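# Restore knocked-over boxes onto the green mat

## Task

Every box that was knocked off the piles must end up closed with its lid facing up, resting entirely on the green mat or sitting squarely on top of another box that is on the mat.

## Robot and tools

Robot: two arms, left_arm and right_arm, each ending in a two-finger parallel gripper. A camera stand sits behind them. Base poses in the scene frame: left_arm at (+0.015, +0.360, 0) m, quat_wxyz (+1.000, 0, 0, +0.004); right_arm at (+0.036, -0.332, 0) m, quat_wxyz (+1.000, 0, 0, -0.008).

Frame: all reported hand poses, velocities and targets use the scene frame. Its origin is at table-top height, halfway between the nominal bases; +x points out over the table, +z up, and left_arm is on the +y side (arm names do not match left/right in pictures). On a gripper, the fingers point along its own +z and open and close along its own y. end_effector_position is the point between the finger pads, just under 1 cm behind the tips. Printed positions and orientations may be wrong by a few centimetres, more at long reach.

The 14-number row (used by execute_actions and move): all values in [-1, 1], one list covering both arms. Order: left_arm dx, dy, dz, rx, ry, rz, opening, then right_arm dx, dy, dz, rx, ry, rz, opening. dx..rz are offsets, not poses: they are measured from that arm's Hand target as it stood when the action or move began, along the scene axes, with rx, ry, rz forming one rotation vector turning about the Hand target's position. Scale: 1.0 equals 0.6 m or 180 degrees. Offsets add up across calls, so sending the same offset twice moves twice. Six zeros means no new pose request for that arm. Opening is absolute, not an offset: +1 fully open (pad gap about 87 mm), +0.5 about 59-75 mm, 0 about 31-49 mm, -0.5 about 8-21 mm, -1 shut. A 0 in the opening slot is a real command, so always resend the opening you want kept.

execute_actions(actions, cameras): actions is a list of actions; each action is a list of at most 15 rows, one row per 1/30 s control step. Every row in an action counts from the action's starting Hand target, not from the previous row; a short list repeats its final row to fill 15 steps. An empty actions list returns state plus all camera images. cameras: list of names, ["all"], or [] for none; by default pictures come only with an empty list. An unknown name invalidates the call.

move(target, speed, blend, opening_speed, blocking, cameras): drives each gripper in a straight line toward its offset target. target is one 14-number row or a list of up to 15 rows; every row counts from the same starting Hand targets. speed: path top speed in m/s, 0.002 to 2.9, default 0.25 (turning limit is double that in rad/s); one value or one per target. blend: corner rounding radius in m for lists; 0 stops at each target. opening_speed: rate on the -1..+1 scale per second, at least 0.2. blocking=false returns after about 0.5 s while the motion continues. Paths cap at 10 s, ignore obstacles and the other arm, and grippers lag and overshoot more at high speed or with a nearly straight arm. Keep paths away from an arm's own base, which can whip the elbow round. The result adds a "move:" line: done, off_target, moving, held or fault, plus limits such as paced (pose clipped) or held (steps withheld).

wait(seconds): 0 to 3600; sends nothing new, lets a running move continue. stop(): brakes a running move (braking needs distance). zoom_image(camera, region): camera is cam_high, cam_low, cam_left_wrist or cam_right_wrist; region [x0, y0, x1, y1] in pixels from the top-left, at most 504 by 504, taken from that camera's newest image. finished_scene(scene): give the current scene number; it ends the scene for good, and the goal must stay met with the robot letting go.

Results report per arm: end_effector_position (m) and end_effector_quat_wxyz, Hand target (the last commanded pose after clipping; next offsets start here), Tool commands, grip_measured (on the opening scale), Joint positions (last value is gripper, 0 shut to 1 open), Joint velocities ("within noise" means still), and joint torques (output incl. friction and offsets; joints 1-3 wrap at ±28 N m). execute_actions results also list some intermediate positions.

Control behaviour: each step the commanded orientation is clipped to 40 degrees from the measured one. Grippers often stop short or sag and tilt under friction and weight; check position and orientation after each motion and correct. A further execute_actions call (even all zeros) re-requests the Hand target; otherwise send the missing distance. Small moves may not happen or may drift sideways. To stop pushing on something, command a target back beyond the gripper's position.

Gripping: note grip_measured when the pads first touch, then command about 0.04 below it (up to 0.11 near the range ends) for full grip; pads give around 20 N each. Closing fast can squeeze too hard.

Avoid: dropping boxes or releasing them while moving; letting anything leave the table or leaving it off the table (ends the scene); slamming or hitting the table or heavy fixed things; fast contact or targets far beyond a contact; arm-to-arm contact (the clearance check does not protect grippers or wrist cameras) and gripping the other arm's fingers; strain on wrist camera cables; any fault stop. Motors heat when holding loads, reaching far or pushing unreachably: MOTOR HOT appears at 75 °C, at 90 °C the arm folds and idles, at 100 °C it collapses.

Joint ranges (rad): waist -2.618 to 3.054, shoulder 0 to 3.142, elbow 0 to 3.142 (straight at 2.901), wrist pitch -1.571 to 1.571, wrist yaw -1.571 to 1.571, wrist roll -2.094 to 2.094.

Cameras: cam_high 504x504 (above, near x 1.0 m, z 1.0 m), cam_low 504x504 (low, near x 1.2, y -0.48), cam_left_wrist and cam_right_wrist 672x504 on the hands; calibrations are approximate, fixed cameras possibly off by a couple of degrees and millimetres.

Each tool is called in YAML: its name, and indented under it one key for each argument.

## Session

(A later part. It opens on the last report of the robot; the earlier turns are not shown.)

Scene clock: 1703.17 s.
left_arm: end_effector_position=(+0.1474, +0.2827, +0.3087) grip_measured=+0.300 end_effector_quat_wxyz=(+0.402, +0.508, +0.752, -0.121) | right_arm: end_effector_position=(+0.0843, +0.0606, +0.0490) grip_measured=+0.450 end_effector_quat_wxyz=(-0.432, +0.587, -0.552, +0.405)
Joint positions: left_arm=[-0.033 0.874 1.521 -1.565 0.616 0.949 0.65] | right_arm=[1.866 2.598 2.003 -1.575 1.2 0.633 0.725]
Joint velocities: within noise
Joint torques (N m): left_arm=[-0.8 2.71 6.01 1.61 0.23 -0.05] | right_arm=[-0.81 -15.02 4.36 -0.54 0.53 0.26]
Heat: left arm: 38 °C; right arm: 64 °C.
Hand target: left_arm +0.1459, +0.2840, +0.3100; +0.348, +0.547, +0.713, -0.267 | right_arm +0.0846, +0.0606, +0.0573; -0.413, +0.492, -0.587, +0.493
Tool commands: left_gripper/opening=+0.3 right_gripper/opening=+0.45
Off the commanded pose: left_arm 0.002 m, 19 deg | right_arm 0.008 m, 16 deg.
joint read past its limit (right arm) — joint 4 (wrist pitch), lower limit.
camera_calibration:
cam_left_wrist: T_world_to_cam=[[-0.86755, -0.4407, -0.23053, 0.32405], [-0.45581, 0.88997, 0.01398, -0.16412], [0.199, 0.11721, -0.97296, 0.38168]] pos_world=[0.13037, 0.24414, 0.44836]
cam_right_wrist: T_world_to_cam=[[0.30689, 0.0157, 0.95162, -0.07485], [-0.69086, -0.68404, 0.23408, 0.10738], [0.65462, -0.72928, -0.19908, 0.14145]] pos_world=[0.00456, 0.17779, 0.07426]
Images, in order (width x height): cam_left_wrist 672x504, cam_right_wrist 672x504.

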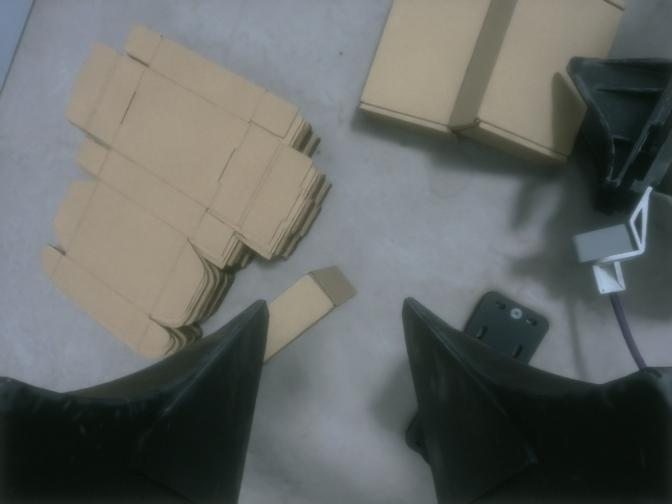

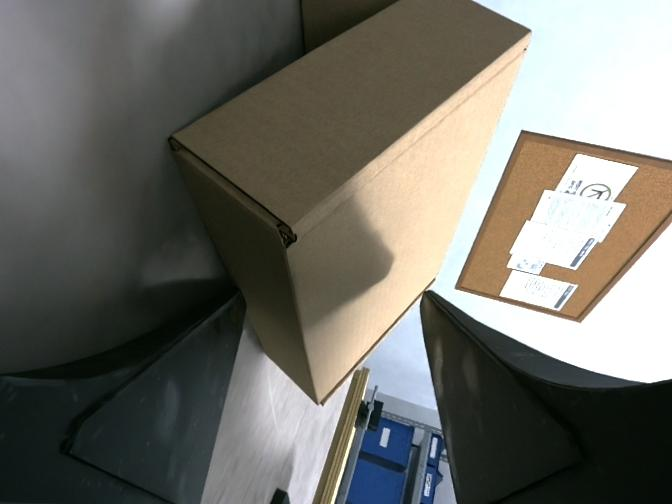

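move:
  target: [0,0,0,0,0,0,0.3, 0,0,0.035,0,0,0,0.45]
  speed: 0.05
  cameras: ["cam_high","cam_low","cam_right_wrist"]

zoom_image:
  camera: "cam_high"
  region: [180, 130, 360, 290]

zoom_image:
  camera: "cam_low"
  region: [150, 200, 310, 300]

Scene clock: 1740.57 s.
left_arm: end_effector_position=(+0.1474, +0.2827, +0.3087) grip_measured=+0.300 end_effector_quat_wxyz=(+0.402, +0.508, +0.752, -0.121) | right_arm: end_effector_position=(+0.0843, +0.0601, +0.0664) grip_measured=+0.450 end_effector_quat_wxyz=(-0.437, +0.584, -0.560, +0.393)
Joint positions: left_arm=[-0.033 0.874 1.521 -1.565 0.616 0.949 0.65] | right_arm=[1.866 2.541 1.986 -1.575 1.197 0.624 0.725]
Joint torques (N m): left_arm=[-0.88 2.82 5.91 1.74 0.19 -0.09] | right_arm=[-0.65 -15.51 3.97 -0.46 0.6 -0.01]
Heat: left arm: 37 °C; right arm: 69 °C.
Hand target: left_arm +0.1459, +0.2840, +0.3100; +0.348, +0.547, +0.713, -0.267 | right_arm +0.0846, +0.0606, +0.0784; -0.413, +0.492, -0.587, +0.492
Off the commanded pose: left_arm 0.002 m, 19 deg | right_arm 0.012 m, 16 deg.
joint read past its limit (right arm) — joint 4 (wrist pitch), lower limit.
joint sent to its limit (left arm) — joint 4 (wrist pitch), lower limit. The joint targets are off in orientation, not in position.
joint sent to its limit (right arm) — joint 4 (wrist pitch), lower limit. The joint targets are off in orientation, not in position.
move: off_target (right_arm)
cam_right_wrist: T_world_to_cam=[[0.31922, -0.01189, 0.94761, -0.09047], [-0.68711, -0.69155, 0.22279, 0.10385], [0.65267, -0.72223, -0.22893, 0.14628]] pos_world=[0.00476, 0.17639, 0.09608]

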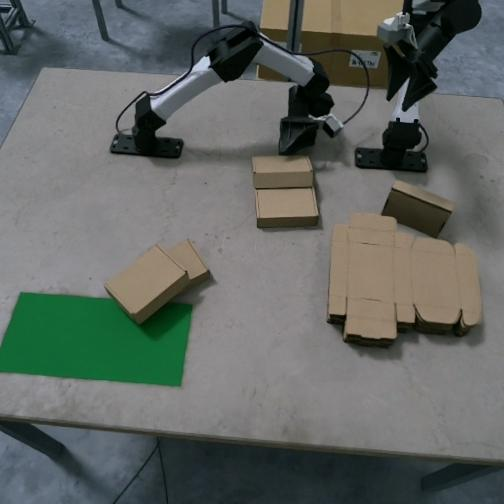

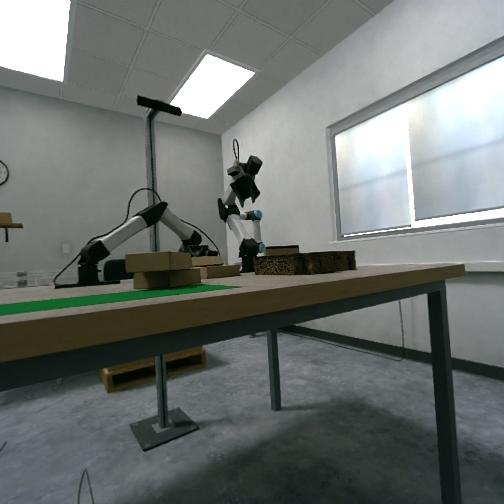

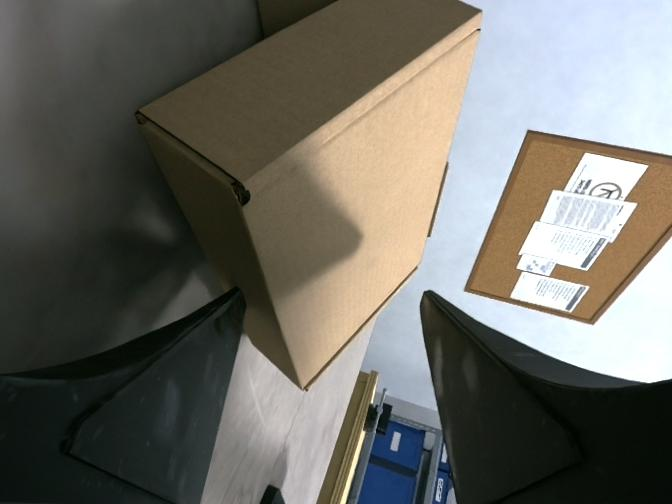

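Scaled by 2.800 from the camera's image (finer frame: 720x720).

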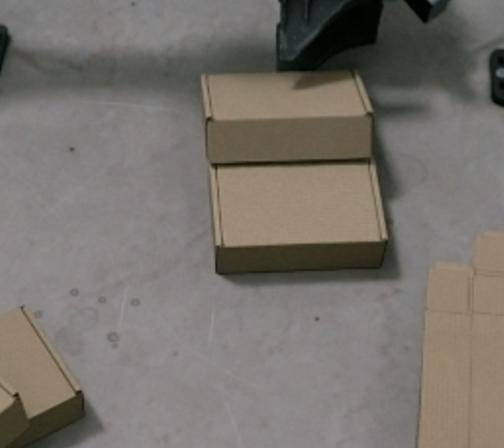

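Scaled by 3.150 from the camera's image (finer frame: 720x720).

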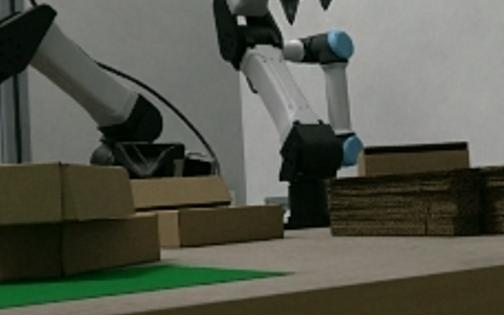

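move:
  target:
    - [0,0,0,0,0,0,0.3, 0.015,0,0.035,0,0,0,0.45]
    - [0,0,0,0,0,0,0.3, 0.15,0,0.025,0,0,0,0.45]
  speed: 0.08
  blend: 0.01
  cameras: ["cam_high","cam_low","cam_right_wrist"]

zoom_image:
  camera: "cam_high"
  region: [180, 130, 360, 290]

zoom_image:
  camera: "cam_low"
  region: [150, 200, 310, 300]

Scene clock: 1749.17 s.
left_arm: end_effector_position=(+0.1474, +0.2827, +0.3087) grip_measured=+0.300 end_effector_quat_wxyz=(+0.402, +0.508, +0.752, -0.121) | right_arm: end_effector_position=(+0.1745, +0.0557, +0.0986) grip_measured=+0.450 end_effector_quat_wxyz=(-0.428, +0.528, -0.582, +0.446)
Joint positions: left_arm=[-0.033 0.874 1.521 -1.565 0.616 0.949 0.65] | right_arm=[1.651 2.509 2.015 -1.574 1.3 0.541 0.725]
Joint torques (N m): left_arm=[-0.77 2.4 5.71 1.74 0.12 -0.08] | right_arm=[-0.42 -9.91 6.64 -0.3 0.71 -0.01]
Heat: left arm: 37 °C; right arm: 69 °C.
Hand target: left_arm +0.1459, +0.2840, +0.3100; +0.348, +0.547, +0.713, -0.267 | right_arm +0.1747, +0.0606, +0.0933; +0.413, -0.492, +0.587, -0.493
Off the commanded pose: left_arm 0.002 m, 19 deg | right_arm 0.007 m, 7 deg.
joint read past its limit (right arm) — joint 4 (wrist pitch), lower limit.
joint sent to its limit (left arm) — joint 4 (wrist pitch), lower limit. The joint targets are off in orientation, not in position.
joint sent to its limit (right arm) — joint 4 (wrist pitch), lower limit. The joint targets are off in orientation, not in position.
move: off_target (right_arm)
cam_right_wrist: T_world_to_cam=[[0.24083, -0.04692, 0.96943, -0.1364], [-0.79197, -0.58689, 0.16834, 0.17347], [0.56105, -0.80831, -0.1785, 0.10735]] pos_world=[0.11, 0.18218, 0.12219]

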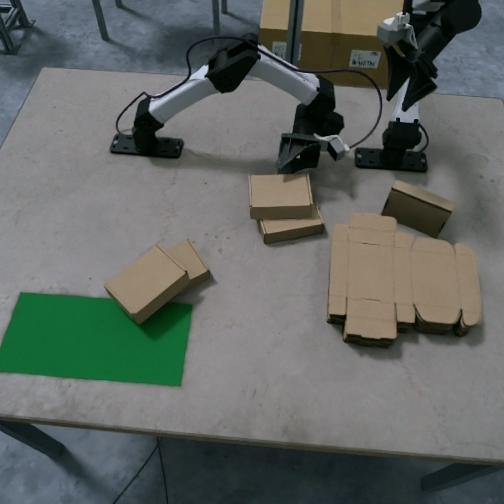

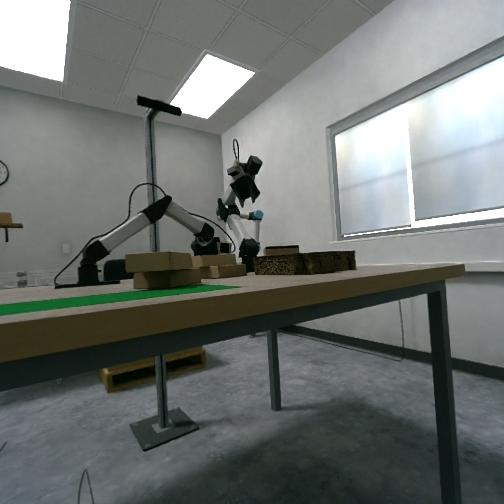

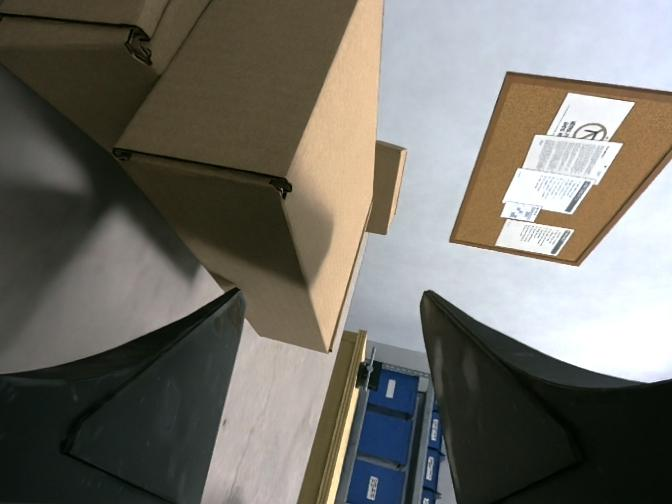

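Scaled by 2.800 from the camera's image (finer frame: 720x720).

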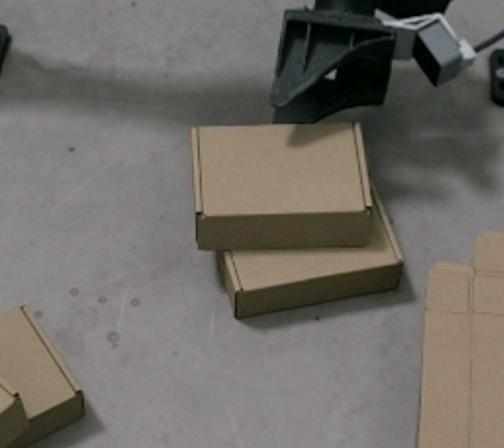

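Scaled by 3.150 from the camera's image (finer frame: 720x720).

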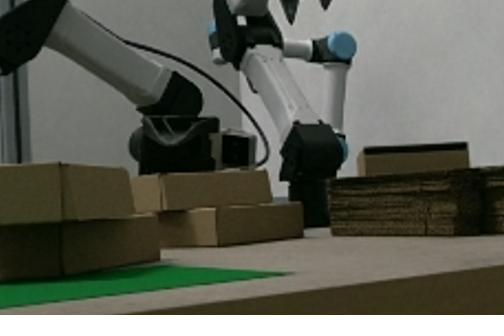

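move:
  target: [0,0,0,0,0,0,0.3, -0.003,0,-0.05,0,0,0,0.5]
  speed: 0.05
  cameras: ["cam_right_wrist"]

zoom_image:
  camera: "cam_right_wrist"
  region: [100, 100, 500, 400]

Scene clock: 1754.33 s.
left_arm: end_effector_position=(+0.1474, +0.2827, +0.3087) grip_measured=+0.300 end_effector_quat_wxyz=(+0.402, +0.508, +0.752, -0.121) | right_arm: end_effector_position=(+0.1742, +0.0569, +0.0716) grip_measured=+0.500 end_effector_quat_wxyz=(-0.421, +0.531, -0.575, +0.458)
Joint positions: left_arm=[-0.033 0.874 1.521 -1.565 0.616 0.949 0.65] | right_arm=[1.651 2.589 2.034 -1.574 1.301 0.573 0.75]
Joint torques (N m): left_arm=[-1.01 2.54 5.97 1.73 0.13 -0.09] | right_arm=[-0.27 -10.11 6.65 -0.38 0.62 0.24]
Heat: left arm: 37 °C; right arm: 66 °C.
Hand target: left_arm +0.1459, +0.2840, +0.3100; +0.348, +0.547, +0.713, -0.267 | right_arm +0.1729, +0.0606, +0.0633; -0.413, +0.492, -0.587, +0.493
Off the commanded pose: left_arm 0.002 m, 19 deg | right_arm 0.009 m, 6 deg.
joint read past its limit (right arm) — joint 4 (wrist pitch), lower limit.
joint sent to its limit (left arm) — joint 4 (wrist pitch), lower limit. The joint targets are off in orientation, not in position.
joint sent to its limit (right arm) — joint 4 (wrist pitch), lower limit. The joint targets are off in orientation, not in position.
move: off_target (right_arm)
cam_right_wrist: T_world_to_cam=[[0.23359, -0.01993, 0.97213, -0.11054], [-0.79715, -0.57641, 0.17972, 0.17798], [0.55677, -0.81691, -0.15054, 0.10294]] pos_world=[0.11038, 0.18448, 0.09097]

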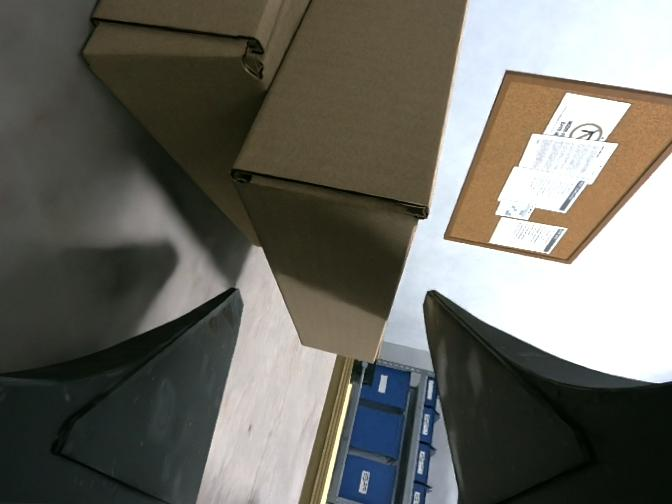

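Scaled by 1.260 from the camera's image (finer frame: 960x720).

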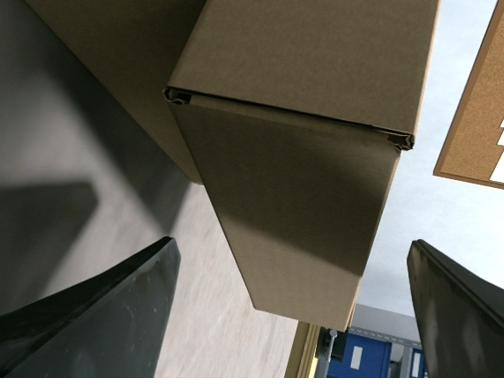

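move:
  target: [0,0,0,0,0,0,0.3, -0.05,0,0.003,0,0,0,0.5]
  speed: 0.15

move:
  target: [0,0,0,0,0,0,0.3, 0,0,0,0,0,0,-1]
  opening_speed: 2
  cameras: ["cam_right_wrist", "cam_high"]

zoom_image:
  camera: "cam_high"
  region: [180, 130, 360, 290]

Scene clock: 1759.70 s.
left_arm: end_effector_position=(+0.1474, +0.2827, +0.3087) grip_measured=+0.300 end_effector_quat_wxyz=(+0.402, +0.508, +0.752, -0.121) | right_arm: end_effector_position=(+0.1430, +0.0622, +0.0661) grip_measured=+0.500 end_effector_quat_wxyz=(-0.430, +0.551, -0.566, +0.438)
Joint positions: left_arm=[-0.033 0.874 1.521 -1.565 0.616 0.949 0.65] | right_arm=[1.726 2.589 2.026 -1.574 1.273 0.591 0.75]
Joint torques (N m): left_arm=[-0.92 2.5 5.78 1.71 0.14 -0.05] | right_arm=[-0.39 -13.09 4.01 -0.44 0.61 0.23]
Heat: left arm: 37 °C; right arm: 63 °C.
Hand target: left_arm +0.1459, +0.2840, +0.3100; +0.348, +0.547, +0.713, -0.267 | right_arm +0.1428, +0.0606, +0.0651; -0.413, +0.492, -0.587, +0.493
Off the commanded pose: left_arm 0.002 m, 19 deg | right_arm 0.002 m, 10 deg.
joint read past its limit (right arm) — joint 4 (wrist pitch), lower limit.
joint sent to its limit (left arm) — joint 4 (wrist pitch), lower limit. The joint targets are off in orientation, not in position.
joint sent to its limit (right arm) — joint 4 (wrist pitch), lower limit. The joint targets are off in orientation, not in position.
move: off_target (right_arm)

Scene clock: 1760.67 s.
left_arm: end_effector_position=(+0.1474, +0.2827, +0.3087) grip_measured=+0.300 end_effector_quat_wxyz=(+0.402, +0.508, +0.752, -0.121) | right_arm: end_effector_position=(+0.1430, +0.0621, +0.0659) grip_measured=-1.000 end_effector_quat_wxyz=(-0.429, +0.550, -0.567, +0.438)
Joint positions: left_arm=[-0.033 0.874 1.521 -1.565 0.616 0.949 0.65] | right_arm=[1.726 2.589 2.026 -1.574 1.273 0.592 0]
Joint torques (N m): left_arm=[-0.76 2.59 5.86 1.72 0.22 -0.07] | right_arm=[-0.81 -13.14 4.46 -0.46 0.58 0.27]
Heat: left arm: 37 °C; right arm: 63 °C.
Hand target: left_arm +0.1459, +0.2840, +0.3100; +0.348, +0.547, +0.713, -0.267 | right_arm +0.1428, +0.0606, +0.0651; -0.413, +0.492, -0.587, +0.493
Off the commanded pose: left_arm 0.002 m, 19 deg | right_arm 0.002 m, 10 deg.
joint read past its limit (right arm) — joint 4 (wrist pitch), lower limit.
joint sent to its limit (left arm) — joint 4 (wrist pitch), lower limit. The joint targets are off in orientation, not in position.
joint sent to its limit (right arm) — joint 4 (wrist pitch), lower limit. The joint targets are off in orientation, not in position.
move: done
cam_right_wrist: T_world_to_cam=[[0.25595, -0.01379, 0.96659, -0.10085], [-0.75966, -0.62124, 0.19229, 0.15371], [0.59784, -0.7835, -0.16948, 0.117]] pos_world=[0.07263, 0.18577, 0.08775]
Images, in order (width x height): cam_high 504x504, cam_right_wrist 672x504.

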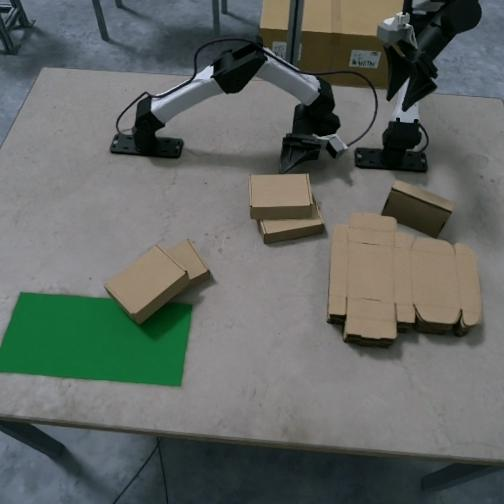

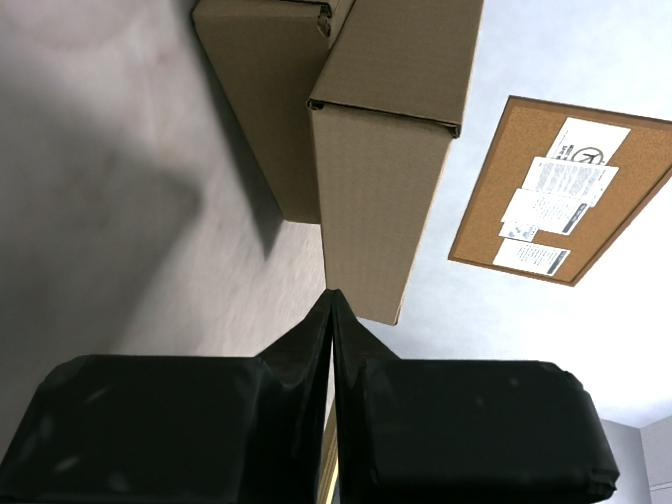

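Scaled by 2.800 from the camera's image (finer frame: 720x720).

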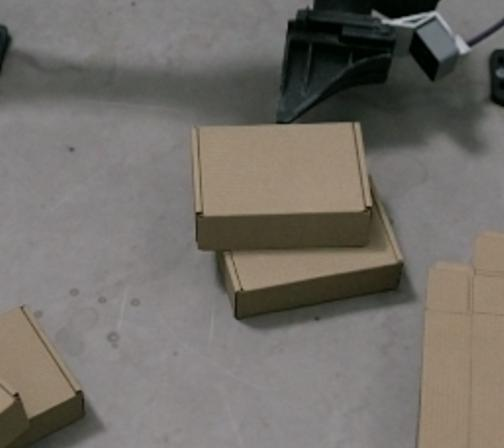

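move:
  target:
    - [0,0,0,0,0,0,0.3, 0,-0.028,0.018,0,0,0,-1]
    - [0,0,0,0,0,0,0.3, 0.085,-0.028,0.018,0,0,0,-1]
  speed: 0.08
  cameras: ["cam_right_wrist", "cam_high"]

zoom_image:
  camera: "cam_high"
  region: [180, 130, 360, 290]

Scene clock: 1775.37 s.
left_arm: end_effector_position=(+0.1474, +0.2827, +0.3087) grip_measured=+0.300 end_effector_quat_wxyz=(+0.402, +0.508, +0.752, -0.121) | right_arm: end_effector_position=(+0.1926, +0.0395, +0.0778) grip_measured=-1.000 end_effector_quat_wxyz=(+0.417, -0.512, +0.586, -0.469)
Joint positions: left_arm=[-0.033 0.874 1.521 -1.565 0.616 0.949 0.65] | right_arm=[1.605 2.544 1.959 -1.573 1.314 0.61 0]
Joint torques (N m): left_arm=[-0.76 2.71 6.09 1.72 0.17 -0.03] | right_arm=[-0.61 -10.85 6.48 -0.41 0.75 -0.08]
Heat: left arm: 36 °C; right arm: 61 °C.
Hand target: left_arm +0.1459, +0.2840, +0.3100; +0.348, +0.547, +0.713, -0.267 | right_arm +0.1939, +0.0438, +0.0759; +0.413, -0.492, +0.587, -0.493
Off the commanded pose: left_arm 0.002 m, 19 deg | right_arm 0.005 m, 4 deg.
joint read past its limit (right arm) — joint 4 (wrist pitch), lower limit.
joint sent to its limit (left arm) — joint 4 (wrist pitch), lower limit. The joint targets are off in orientation, not in position.
joint sent to its limit (right arm) — joint 4 (wrist pitch), lower limit. The joint targets are off in orientation, not in position.
move: off_target (right_arm)
cam_right_wrist: T_world_to_cam=[[0.21716, -0.03776, 0.9754, -0.11757], [-0.82603, -0.53953, 0.16302, 0.18692], [0.52011, -0.84112, -0.14836, 0.08723]] pos_world=[0.13456, 0.16978, 0.09715]
Images, in order (width x height): cam_high 504x504, cam_right_wrist 672x504.

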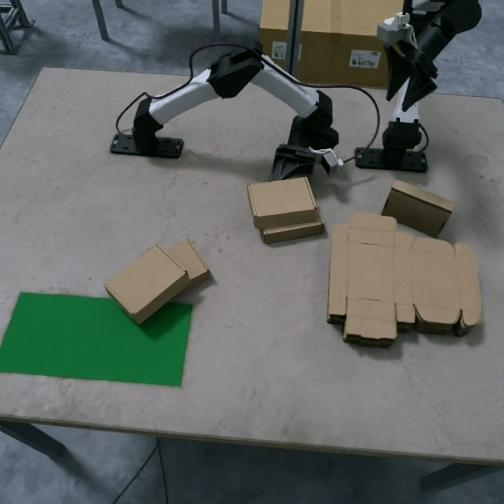

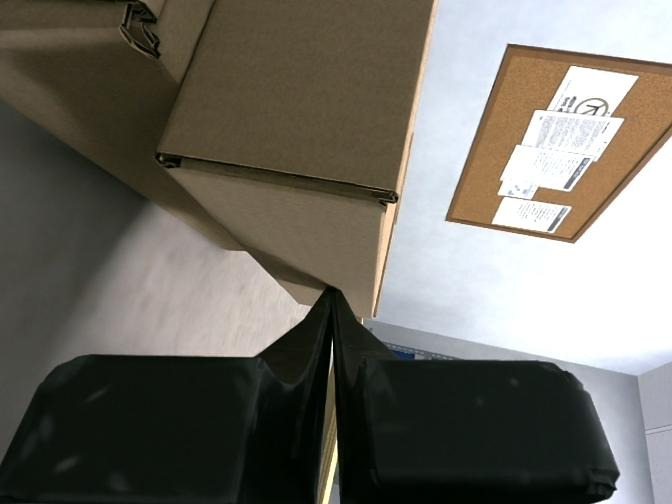

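Scaled by 2.800 from the camera's image (finer frame: 720x720).

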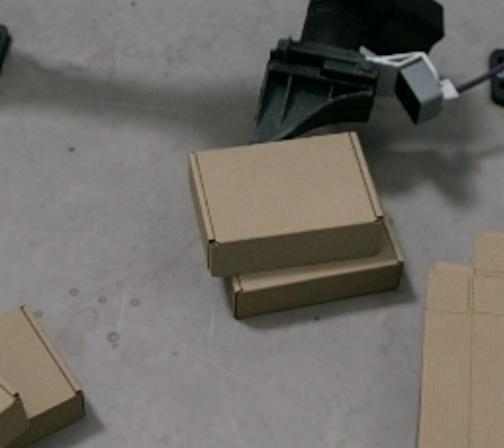

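move:
  target: [0,0,0,0,0,0,0.3, 0.031,0.003,0.0,0,0,0,-1]
  speed: 0.08
  cameras: ["cam_right_wrist", "cam_high", "cam_low"]

zoom_image:
  camera: "cam_high"
  region: [180, 130, 360, 290]

Scene clock: 1781.03 s.
left_arm: end_effector_position=(+0.1474, +0.2827, +0.3087) grip_measured=+0.300 end_effector_quat_wxyz=(+0.402, +0.508, +0.752, -0.121) | right_arm: end_effector_position=(+0.2112, +0.0417, +0.0817) grip_measured=-1.000 end_effector_quat_wxyz=(+0.416, -0.500, +0.590, -0.478)
Joint positions: left_arm=[-0.033 0.874 1.521 -1.565 0.616 0.949 0.65] | right_arm=[1.56 2.562 2.004 -1.573 1.338 0.585 0]
Joint torques (N m): left_arm=[-0.99 2.45 5.86 1.75 0.16 -0.08] | right_arm=[-0.66 -10.07 6.57 -0.43 0.77 -0.01]
Heat: left arm: 36 °C; right arm: 59 °C.
Hand target: left_arm +0.1459, +0.2840, +0.3100; +0.348, +0.547, +0.713, -0.267 | right_arm +0.2125, +0.0456, +0.0760; +0.413, -0.492, +0.587, -0.492
Off the commanded pose: left_arm 0.002 m, 19 deg | right_arm 0.007 m, 2 deg.
joint read past its limit (right arm) — joint 4 (wrist pitch), lower limit.
joint sent to its limit (left arm) — joint 4 (wrist pitch), lower limit. The joint targets are off in orientation, not in position.
joint sent to its limit (right arm) — joint 4 (wrist pitch), lower limit. The joint targets still meet the commanded pose.
move: done
cam_right_wrist: T_world_to_cam=[[0.19944, -0.04662, 0.9788, -0.12149], [-0.84293, -0.51752, 0.14711, 0.20674], [0.49969, -0.8544, -0.14251, 0.08446]] pos_world=[0.15629, 0.17349, 0.10054]
Images, in order (width x height): cam_high 504x504, cam_low 504x504, cam_right_wrist 672x504.

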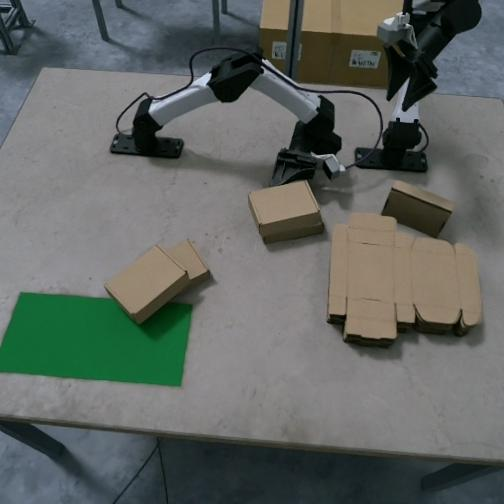

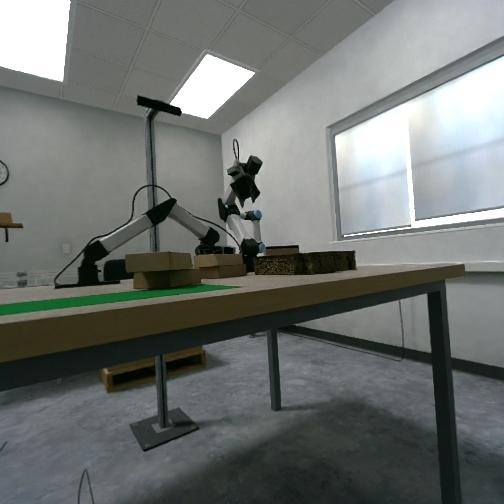

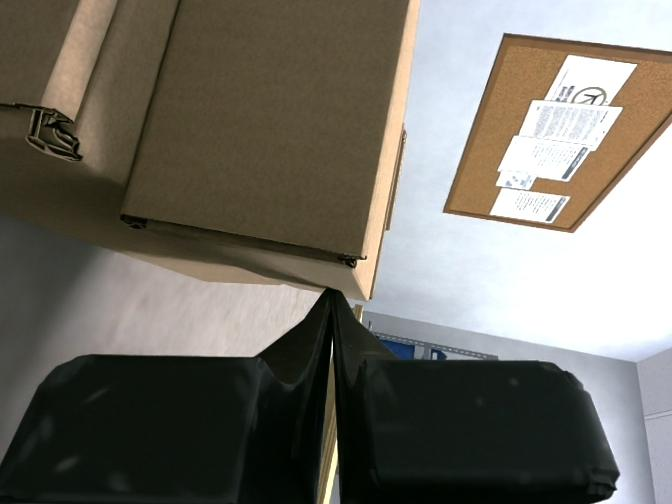

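Scaled by 2.800 from the camera's image (finer frame: 720x720).

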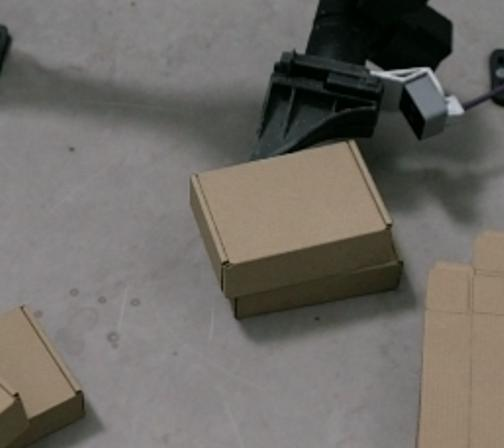

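zoom_image:
  camera: "cam_high"
  region: [370, 160, 470, 250]

Scaled by 5.040 from the camera's image (finer frame: 720x720).

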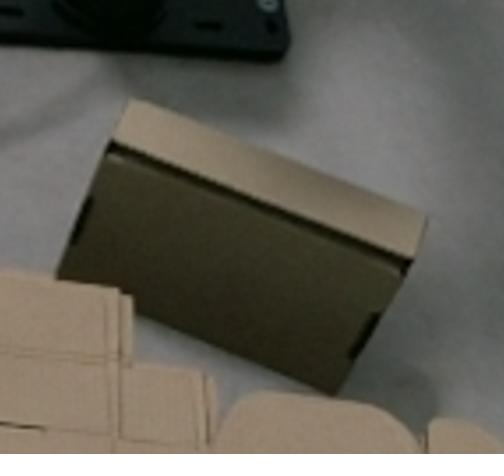

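move:
  target:
    - [0,0,0,0,0,0,0.3, -0.04,0,0.0,0,0,0,-1]
    - [0,0,0,0,0,0,0.3, -0.02,-0.1,0.25,0,0,0,-1]
  speed: 0.2
  blend: 0.005

Scene clock: 1820.00 s.
left_arm: end_effector_position=(+0.1474, +0.2827, +0.3087) grip_measured=+0.300 end_effector_quat_wxyz=(+0.402, +0.508, +0.752, -0.121) | right_arm: end_effector_position=(+0.1991, -0.0110, +0.2214) grip_measured=-1.000 end_effector_quat_wxyz=(-0.437, +0.528, -0.573, +0.449)
Joint positions: left_arm=[-0.033 0.874 1.521 -1.565 0.616 0.949 0.65] | right_arm=[1.601 2.053 1.747 -1.567 1.344 0.336 0]
Joint torques (N m): left_arm=[-0.84 2.4 5.64 1.67 0.22 -0.08] | right_arm=[-0.51 -11.22 4.74 -0.02 0.83 -0.05]
Heat: left arm: 36 °C; right arm: 54 °C.
Hand target: left_arm +0.1459, +0.2840, +0.3100; +0.348, +0.547, +0.713, -0.267 | right_arm +0.2004, -0.0143, +0.2259; -0.413, +0.492, -0.587, +0.492
Off the commanded pose: left_arm 0.002 m, 19 deg | right_arm 0.006 m, 7 deg.
joint read past its limit (right arm) — joint 4 (wrist pitch), lower limit.
joint sent to its limit (left arm) — joint 4 (wrist pitch), lower limit. The joint targets are off in orientation, not in position.
joint sent to its limit (right arm) — joint 4 (wrist pitch), lower limit. The joint targets are off in orientation, not in position.
move: off_target (right_arm)

move:
  target:
    - [0.173,0.027,-0.067,0.08,0.1043,0.4112,0.6, 0.133,-0.393,0.073,0.4317,0.177,-0.2493,-1]
  speed: 0.3

Scene clock: 1836.40 s.
left_arm: end_effector_position=(+0.2484, +0.2986, +0.2662) grip_measured=+0.600 end_effector_quat_wxyz=(+0.258, +0.005, +0.966, -0.004) | right_arm: end_effector_position=(+0.2820, -0.2495, +0.2624) grip_measured=-1.000 end_effector_quat_wxyz=(+0.251, +0.003, +0.968, -0.007)
Joint positions: left_arm=[-0.324 1.281 1.617 -1.404 -0.144 -0.268 0.8] | right_arm=[0.423 1.363 1.665 -1.406 0.207 0.365 0]
Joint torques (N m): left_arm=[0.05 -2.78 7.84 1.63 -0.21 -0.09] | right_arm=[-0.73 -4.56 7.3 1.36 0.12 -0.2]
Heat: left arm: 35 °C; right arm: 54 °C.
Hand target: left_arm +0.2497, +0.3002, +0.2696; +0.259, +0.000, +0.966, +0.000 | right_arm +0.2802, -0.2502, +0.2697; +0.258, +0.000, +0.966, +0.000
Off the commanded pose: left_arm 0.004 m, 1 deg | right_arm 0.007 m, 1 deg.
move: done

move:
  target: [-0.03,0.148,-0.117,-0.0875,0.1386,0.3509,0.6, 0,0,0,0,0,0,-1]
  speed: 0.3
  cameras: ["cam_left_wrist","cam_high"]

zoom_image:
  camera: "cam_high"
  region: [360, 140, 480, 260]

Scene clock: 1844.37 s.
left_arm: end_effector_position=(+0.2346, +0.3898, +0.2036) grip_measured=+0.600 end_effector_quat_wxyz=(+0.046, -0.527, +0.849, +0.001) | right_arm: end_effector_position=(+0.2819, -0.2494, +0.2624) grip_measured=-1.000 end_effector_quat_wxyz=(+0.251, +0.003, +0.968, -0.006)
Joint positions: left_arm=[0.245 1.444 1.527 -1.567 -0.03 -0.856 0.8] | right_arm=[0.423 1.363 1.665 -1.406 0.206 0.364 0]
Joint torques (N m): left_arm=[0.77 -3.88 4.89 0.65 0 -0.11] | right_arm=[-0.59 -4.66 7.24 1.37 0.18 -0.21]
Heat: left arm: 35 °C; right arm: 52 °C.
Hand target: left_arm +0.2316, +0.3890, +0.1994; +0.015, -0.534, +0.846, +0.009 | right_arm +0.2802, -0.2502, +0.2697; +0.258, +0.000, +0.966, +0.000
Off the commanded pose: left_arm 0.005 m, 4 deg | right_arm 0.007 m, 1 deg.
joint sent to its limit (left arm) — joint 4 (wrist pitch), lower limit. The joint targets still meet the commanded pose.
move: off_target (left_arm)
cam_left_wrist: T_world_to_cam=[[0.88831, -0.45615, 0.05325, -0.0411], [-0.3599, -0.61942, 0.6977, 0.20843], [-0.28527, -0.63894, -0.71441, 0.60519]] pos_world=[0.28417, 0.49703, 0.28912]
Images, in order (width x height): cam_high 504x504, cam_left_wrist 672x504.

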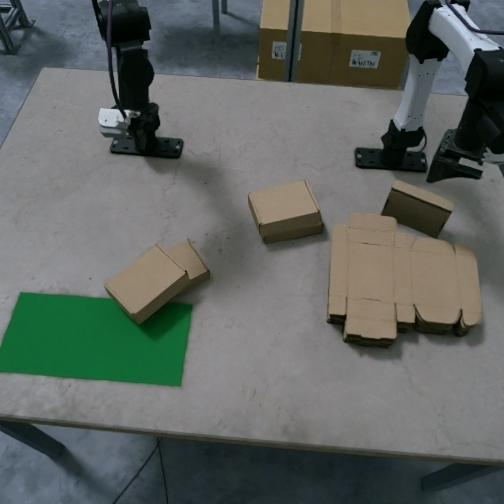

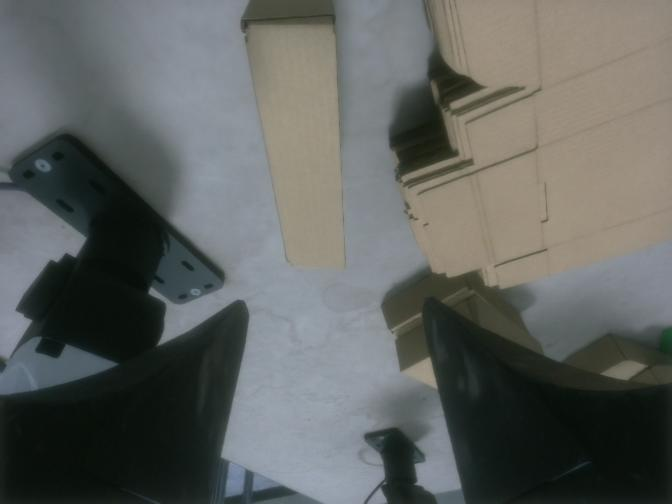

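Scaled by 4.200 from the camera's image (finer frame: 720x720).

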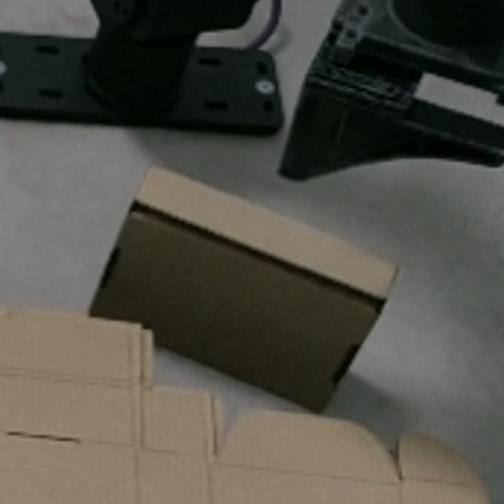

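move:
  target: [-0.009,0.003,-0.2167,0,0,0,0.6, 0,0,0,0,0,0,-1]
  speed: 0.12
  cameras: ["cam_left_wrist"]

zoom_image:
  camera: "cam_left_wrist"
  region: [150, 0, 550, 400]

Scene clock: 1852.63 s.
left_arm: end_effector_position=(+0.2265, +0.3897, +0.0725) grip_measured=+0.600 end_effector_quat_wxyz=(+0.016, -0.531, +0.847, +0.011) | right_arm: end_effector_position=(+0.2819, -0.2494, +0.2624) grip_measured=-1.000 end_effector_quat_wxyz=(+0.251, +0.003, +0.968, -0.006)
Joint positions: left_arm=[0.255 1.444 0.996 -1.099 -0.03 -0.857 0.8] | right_arm=[0.423 1.363 1.665 -1.406 0.206 0.364 0]
Joint torques (N m): left_arm=[0.77 -5.29 4.81 0.78 -0.09 0.02] | right_arm=[-1.1 -4.68 7.73 1.34 0.11 -0.16]
Heat: left arm: 36 °C; right arm: 50 °C.
Hand target: left_arm +0.2263, +0.3908, +0.0694; +0.015, -0.534, +0.846, +0.009 | right_arm +0.2802, -0.2502, +0.2697; +0.258, +0.000, +0.966, +0.000
Off the commanded pose: left_arm 0.003 m, 0 deg | right_arm 0.007 m, 1 deg.
move: done
cam_left_wrist: T_world_to_cam=[[0.89458, -0.44686, 0.00679, -0.02858], [-0.31076, -0.61106, 0.72804, 0.28031], [-0.32118, -0.6534, -0.6855, 0.52081]] pos_world=[0.27995, 0.49881, 0.15313]

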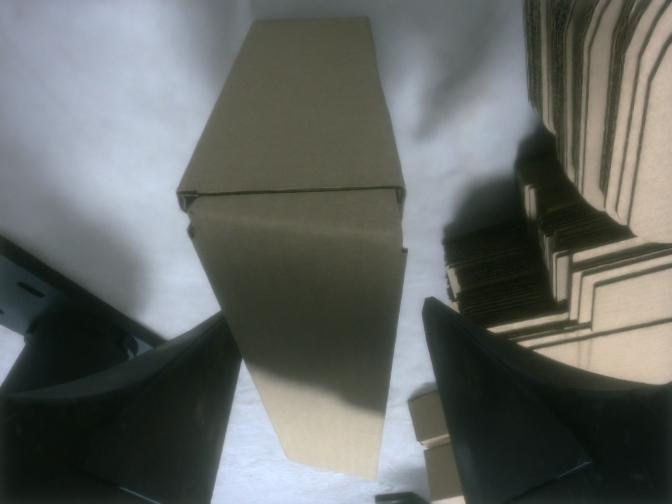

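Scaled by 1.260 from the camera's image (finer frame: 960x720).

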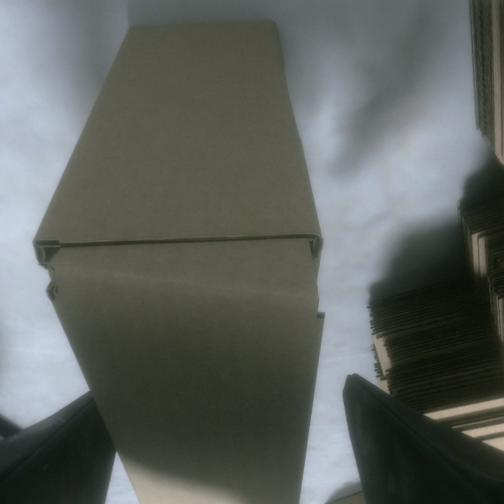

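move:
  target: [-0.006,0.003,0,0,0,0,-0.12, 0,0,0,0,0,0,-1]
  opening_speed: 0.4
  cameras: ["cam_left_wrist"]

Scene clock: 1857.63 s.
left_arm: end_effector_position=(+0.2235, +0.3917, +0.0701) grip_measured=+0.064 end_effector_quat_wxyz=(+0.012, -0.534, +0.846, +0.012) | right_arm: end_effector_position=(+0.2819, -0.2494, +0.2624) grip_measured=-1.000 end_effector_quat_wxyz=(+0.251, +0.003, +0.968, -0.006)
Joint positions: left_arm=[0.267 1.444 0.986 -1.096 -0.03 -0.85 0.532] | right_arm=[0.423 1.363 1.665 -1.406 0.206 0.364 0]
Joint torques (N m): left_arm=[0.79 -6.5 4.89 0.71 -0.03 0.06] | right_arm=[-0.76 -4.52 7.56 1.4 0.16 -0.19]
Heat: left arm: 36 °C; right arm: 49 °C.
Hand target: left_arm +0.2227, +0.3927, +0.0694; +0.015, -0.534, +0.845, +0.009 | right_arm +0.2802, -0.2502, +0.2697; +0.258, +0.000, +0.966, +0.000
Off the commanded pose: left_arm 0.001 m, 0 deg | right_arm 0.007 m, 1 deg.
move: done
cam_left_wrist: T_world_to_cam=[[0.89699, -0.44205, 0.00089, -0.02705], [-0.30197, -0.61128, 0.73154, 0.28026], [-0.32283, -0.65645, -0.6818, 0.52089]] pos_world=[0.27705, 0.5013, 0.15015]

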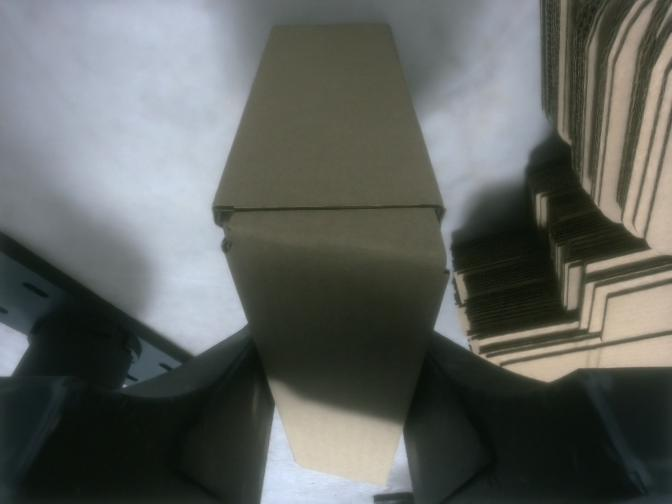

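move:
  target:
    - [0,0,0.301,0,0,0,-0.12, 0,0,0,0,0,0,-1]
    - [0.0955,-0.238,0.301,0,0,-0.469,-0.12, 0,0,0,0,0,0,-1]
    - [0.179,-0.438,0.301,0,0,-0.986,-0.12, 0,0,0,0,0,0,-1]
  speed: 0.2
  blend: 0.03
  cameras: ["cam_left_wrist","cam_high"]

Scene clock: 1879.93 s.
left_arm: end_effector_position=(+0.3286, +0.1348, +0.2510) grip_measured=+0.064 end_effector_quat_wxyz=(+0.146, +0.824, +0.546, +0.038) | right_arm: end_effector_position=(+0.2819, -0.2494, +0.2624) grip_measured=-1.000 end_effector_quat_wxyz=(+0.251, +0.003, +0.968, -0.006)
Joint positions: left_arm=[-0.732 1.904 2.207 -1.571 0.002 1.247 0.532] | right_arm=[0.423 1.363 1.665 -1.406 0.206 0.364 0]
Joint torques (N m): left_arm=[-0.79 -8.16 7.43 1.22 0.06 0.04] | right_arm=[-0.76 -4.79 7.57 1.35 0.12 -0.16]
Heat: left arm: 37 °C; right arm: 45 °C.
Hand target: left_arm +0.3300, +0.1298, +0.2500; +0.009, +0.834, +0.552, -0.015 | right_arm +0.2802, -0.2502, +0.2697; +0.258, +0.000, +0.966, +0.000
Off the commanded pose: left_arm 0.005 m, 17 deg | right_arm 0.007 m, 1 deg.
joint sent to its limit (left arm) — joint 4 (wrist pitch), lower limit. The joint targets are off in orientation, not in position.
move: off_target (left_arm)
cam_left_wrist: T_world_to_cam=[[-0.88571, 0.37399, -0.27504, 0.31011], [0.10889, 0.74329, 0.66004, -0.27713], [0.45128, 0.55466, -0.69907, 0.0961]] pos_world=[0.26148, 0.03671, 0.33539]
Images, in order (width x height): cam_high 504x504, cam_left_wrist 672x504.

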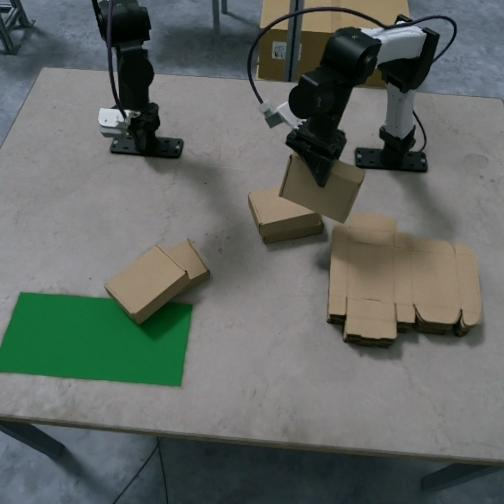

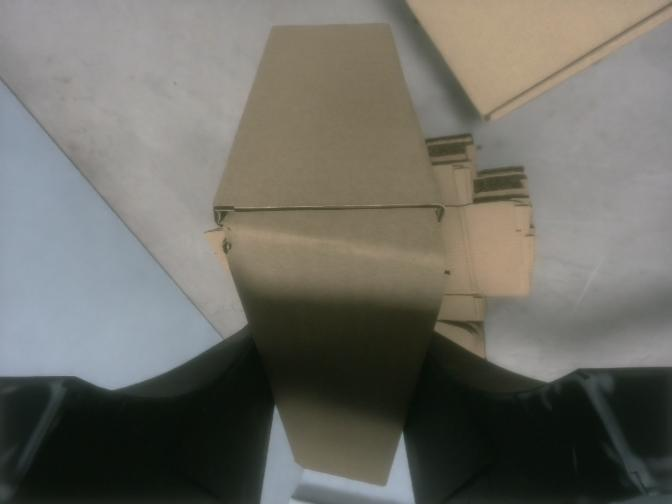

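move:
  target: [0.135,-0.1413,-0.083,-0.1694,-0.3014,-0.0739,-0.12, 0,0,0,0,0,0,-1]
  speed: 0.2
  cameras: ["cam_left_wrist","cam_high","cam_low"]

Scene clock: 1890.60 s.
left_arm: end_effector_position=(+0.4127, +0.0475, +0.1960) grip_measured=+0.064 end_effector_quat_wxyz=(+0.458, +0.775, +0.377, +0.218) | right_arm: end_effector_position=(+0.2819, -0.2494, +0.2624) grip_measured=-1.000 end_effector_quat_wxyz=(+0.251, +0.003, +0.968, -0.006)
Joint positions: left_arm=[-0.788 1.664 1.19 -0.036 -0.092 1.511 0.532] | right_arm=[0.423 1.363 1.665 -1.406 0.206 0.364 0]
Joint torques (N m): left_arm=[-0.55 -10.48 6.16 2.67 0.01 0.03] | right_arm=[-0.81 -4.74 7.6 1.38 0.17 -0.16]
Heat: left arm: 39 °C; right arm: 44 °C.
Hand target: left_arm +0.4111, +0.0451, +0.2003; +0.465, +0.773, +0.369, +0.222 | right_arm +0.2802, -0.2502, +0.2697; +0.258, +0.000, +0.966, +0.000
Off the commanded pose: left_arm 0.005 m, 1 deg | right_arm 0.007 m, 1 deg.
move: done
cam_left_wrist: T_world_to_cam=[[-0.38289, 0.3116, -0.86966, 0.31406], [-0.10089, 0.92166, 0.37466, -0.05101], [0.91827, 0.23119, -0.32145, -0.18317]] pos_world=[0.28331, -0.0085, 0.23336]
Images, in order (width x height): cam_high 504x504, cam_low 504x504, cam_left_wrist 672x504.

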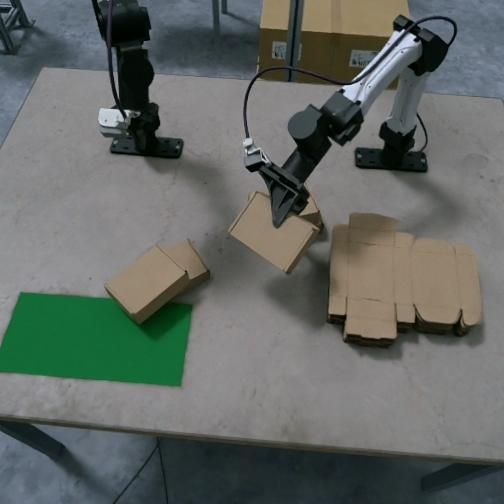

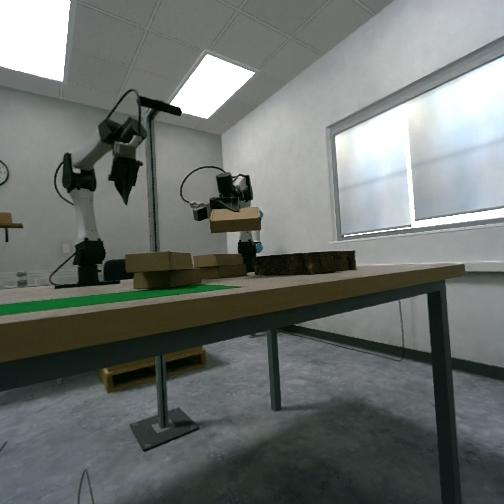

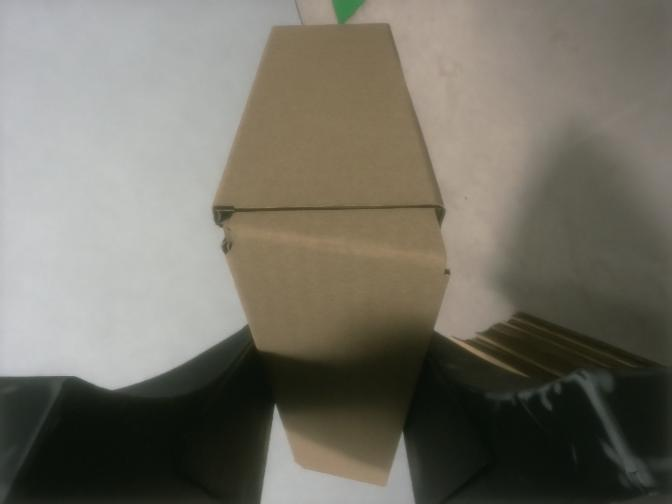

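move:
  target: [0.15,-0.042,-0.133,0,0,0,-0.12, 0,0,0,0,0,0,-1]
  speed: 0.15
  cameras: ["cam_low","cam_high"]

zoom_image:
  camera: "cam_low"
  region: [120, 170, 340, 310]

Scene clock: 1909.33 s.
left_arm: end_effector_position=(+0.4927, +0.0250, +0.1159) grip_measured=+0.064 end_effector_quat_wxyz=(+0.454, +0.778, +0.376, +0.218) | right_arm: end_effector_position=(+0.2819, -0.2494, +0.2624) grip_measured=-1.000 end_effector_quat_wxyz=(+0.251, +0.003, +0.968, -0.006)
Joint positions: left_arm=[-0.695 2.037 1.343 0.178 -0.013 1.562 0.532] | right_arm=[0.423 1.363 1.665 -1.406 0.206 0.364 0]
Joint torques (N m): left_arm=[0.58 -11.11 9.16 2.68 0.13 0.03] | right_arm=[-0.8 -4.48 7.69 1.41 0.13 -0.21]
Heat: left arm: 40 °C; right arm: 43 °C.
Hand target: left_arm +0.5011, +0.0199, +0.1206; +0.465, +0.773, +0.369, +0.222 | right_arm +0.2802, -0.2502, +0.2697; +0.258, +0.000, +0.966, +0.000
Off the commanded pose: left_arm 0.011 m, 2 deg | right_arm 0.007 m, 1 deg.
move: off_target (left_arm)
Images, in order (width x height): cam_high 504x504, cam_low 504x504.

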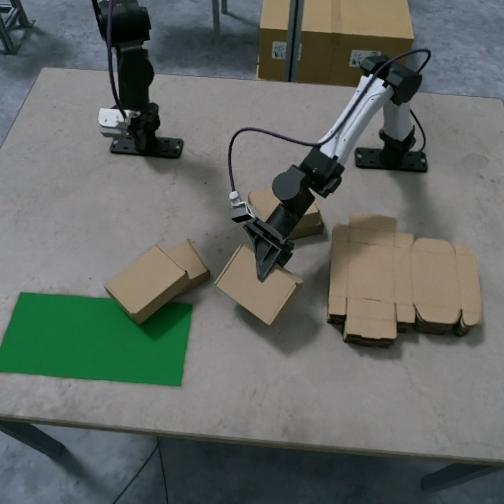

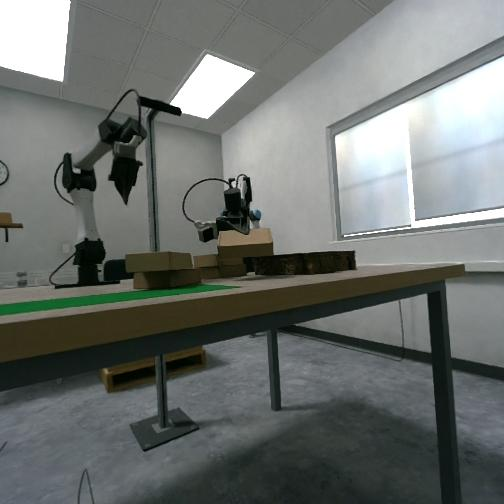

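Scaled by 2.291 from the camera's image (finer frame: 720x720).

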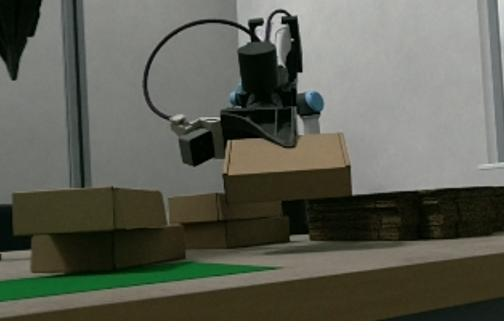

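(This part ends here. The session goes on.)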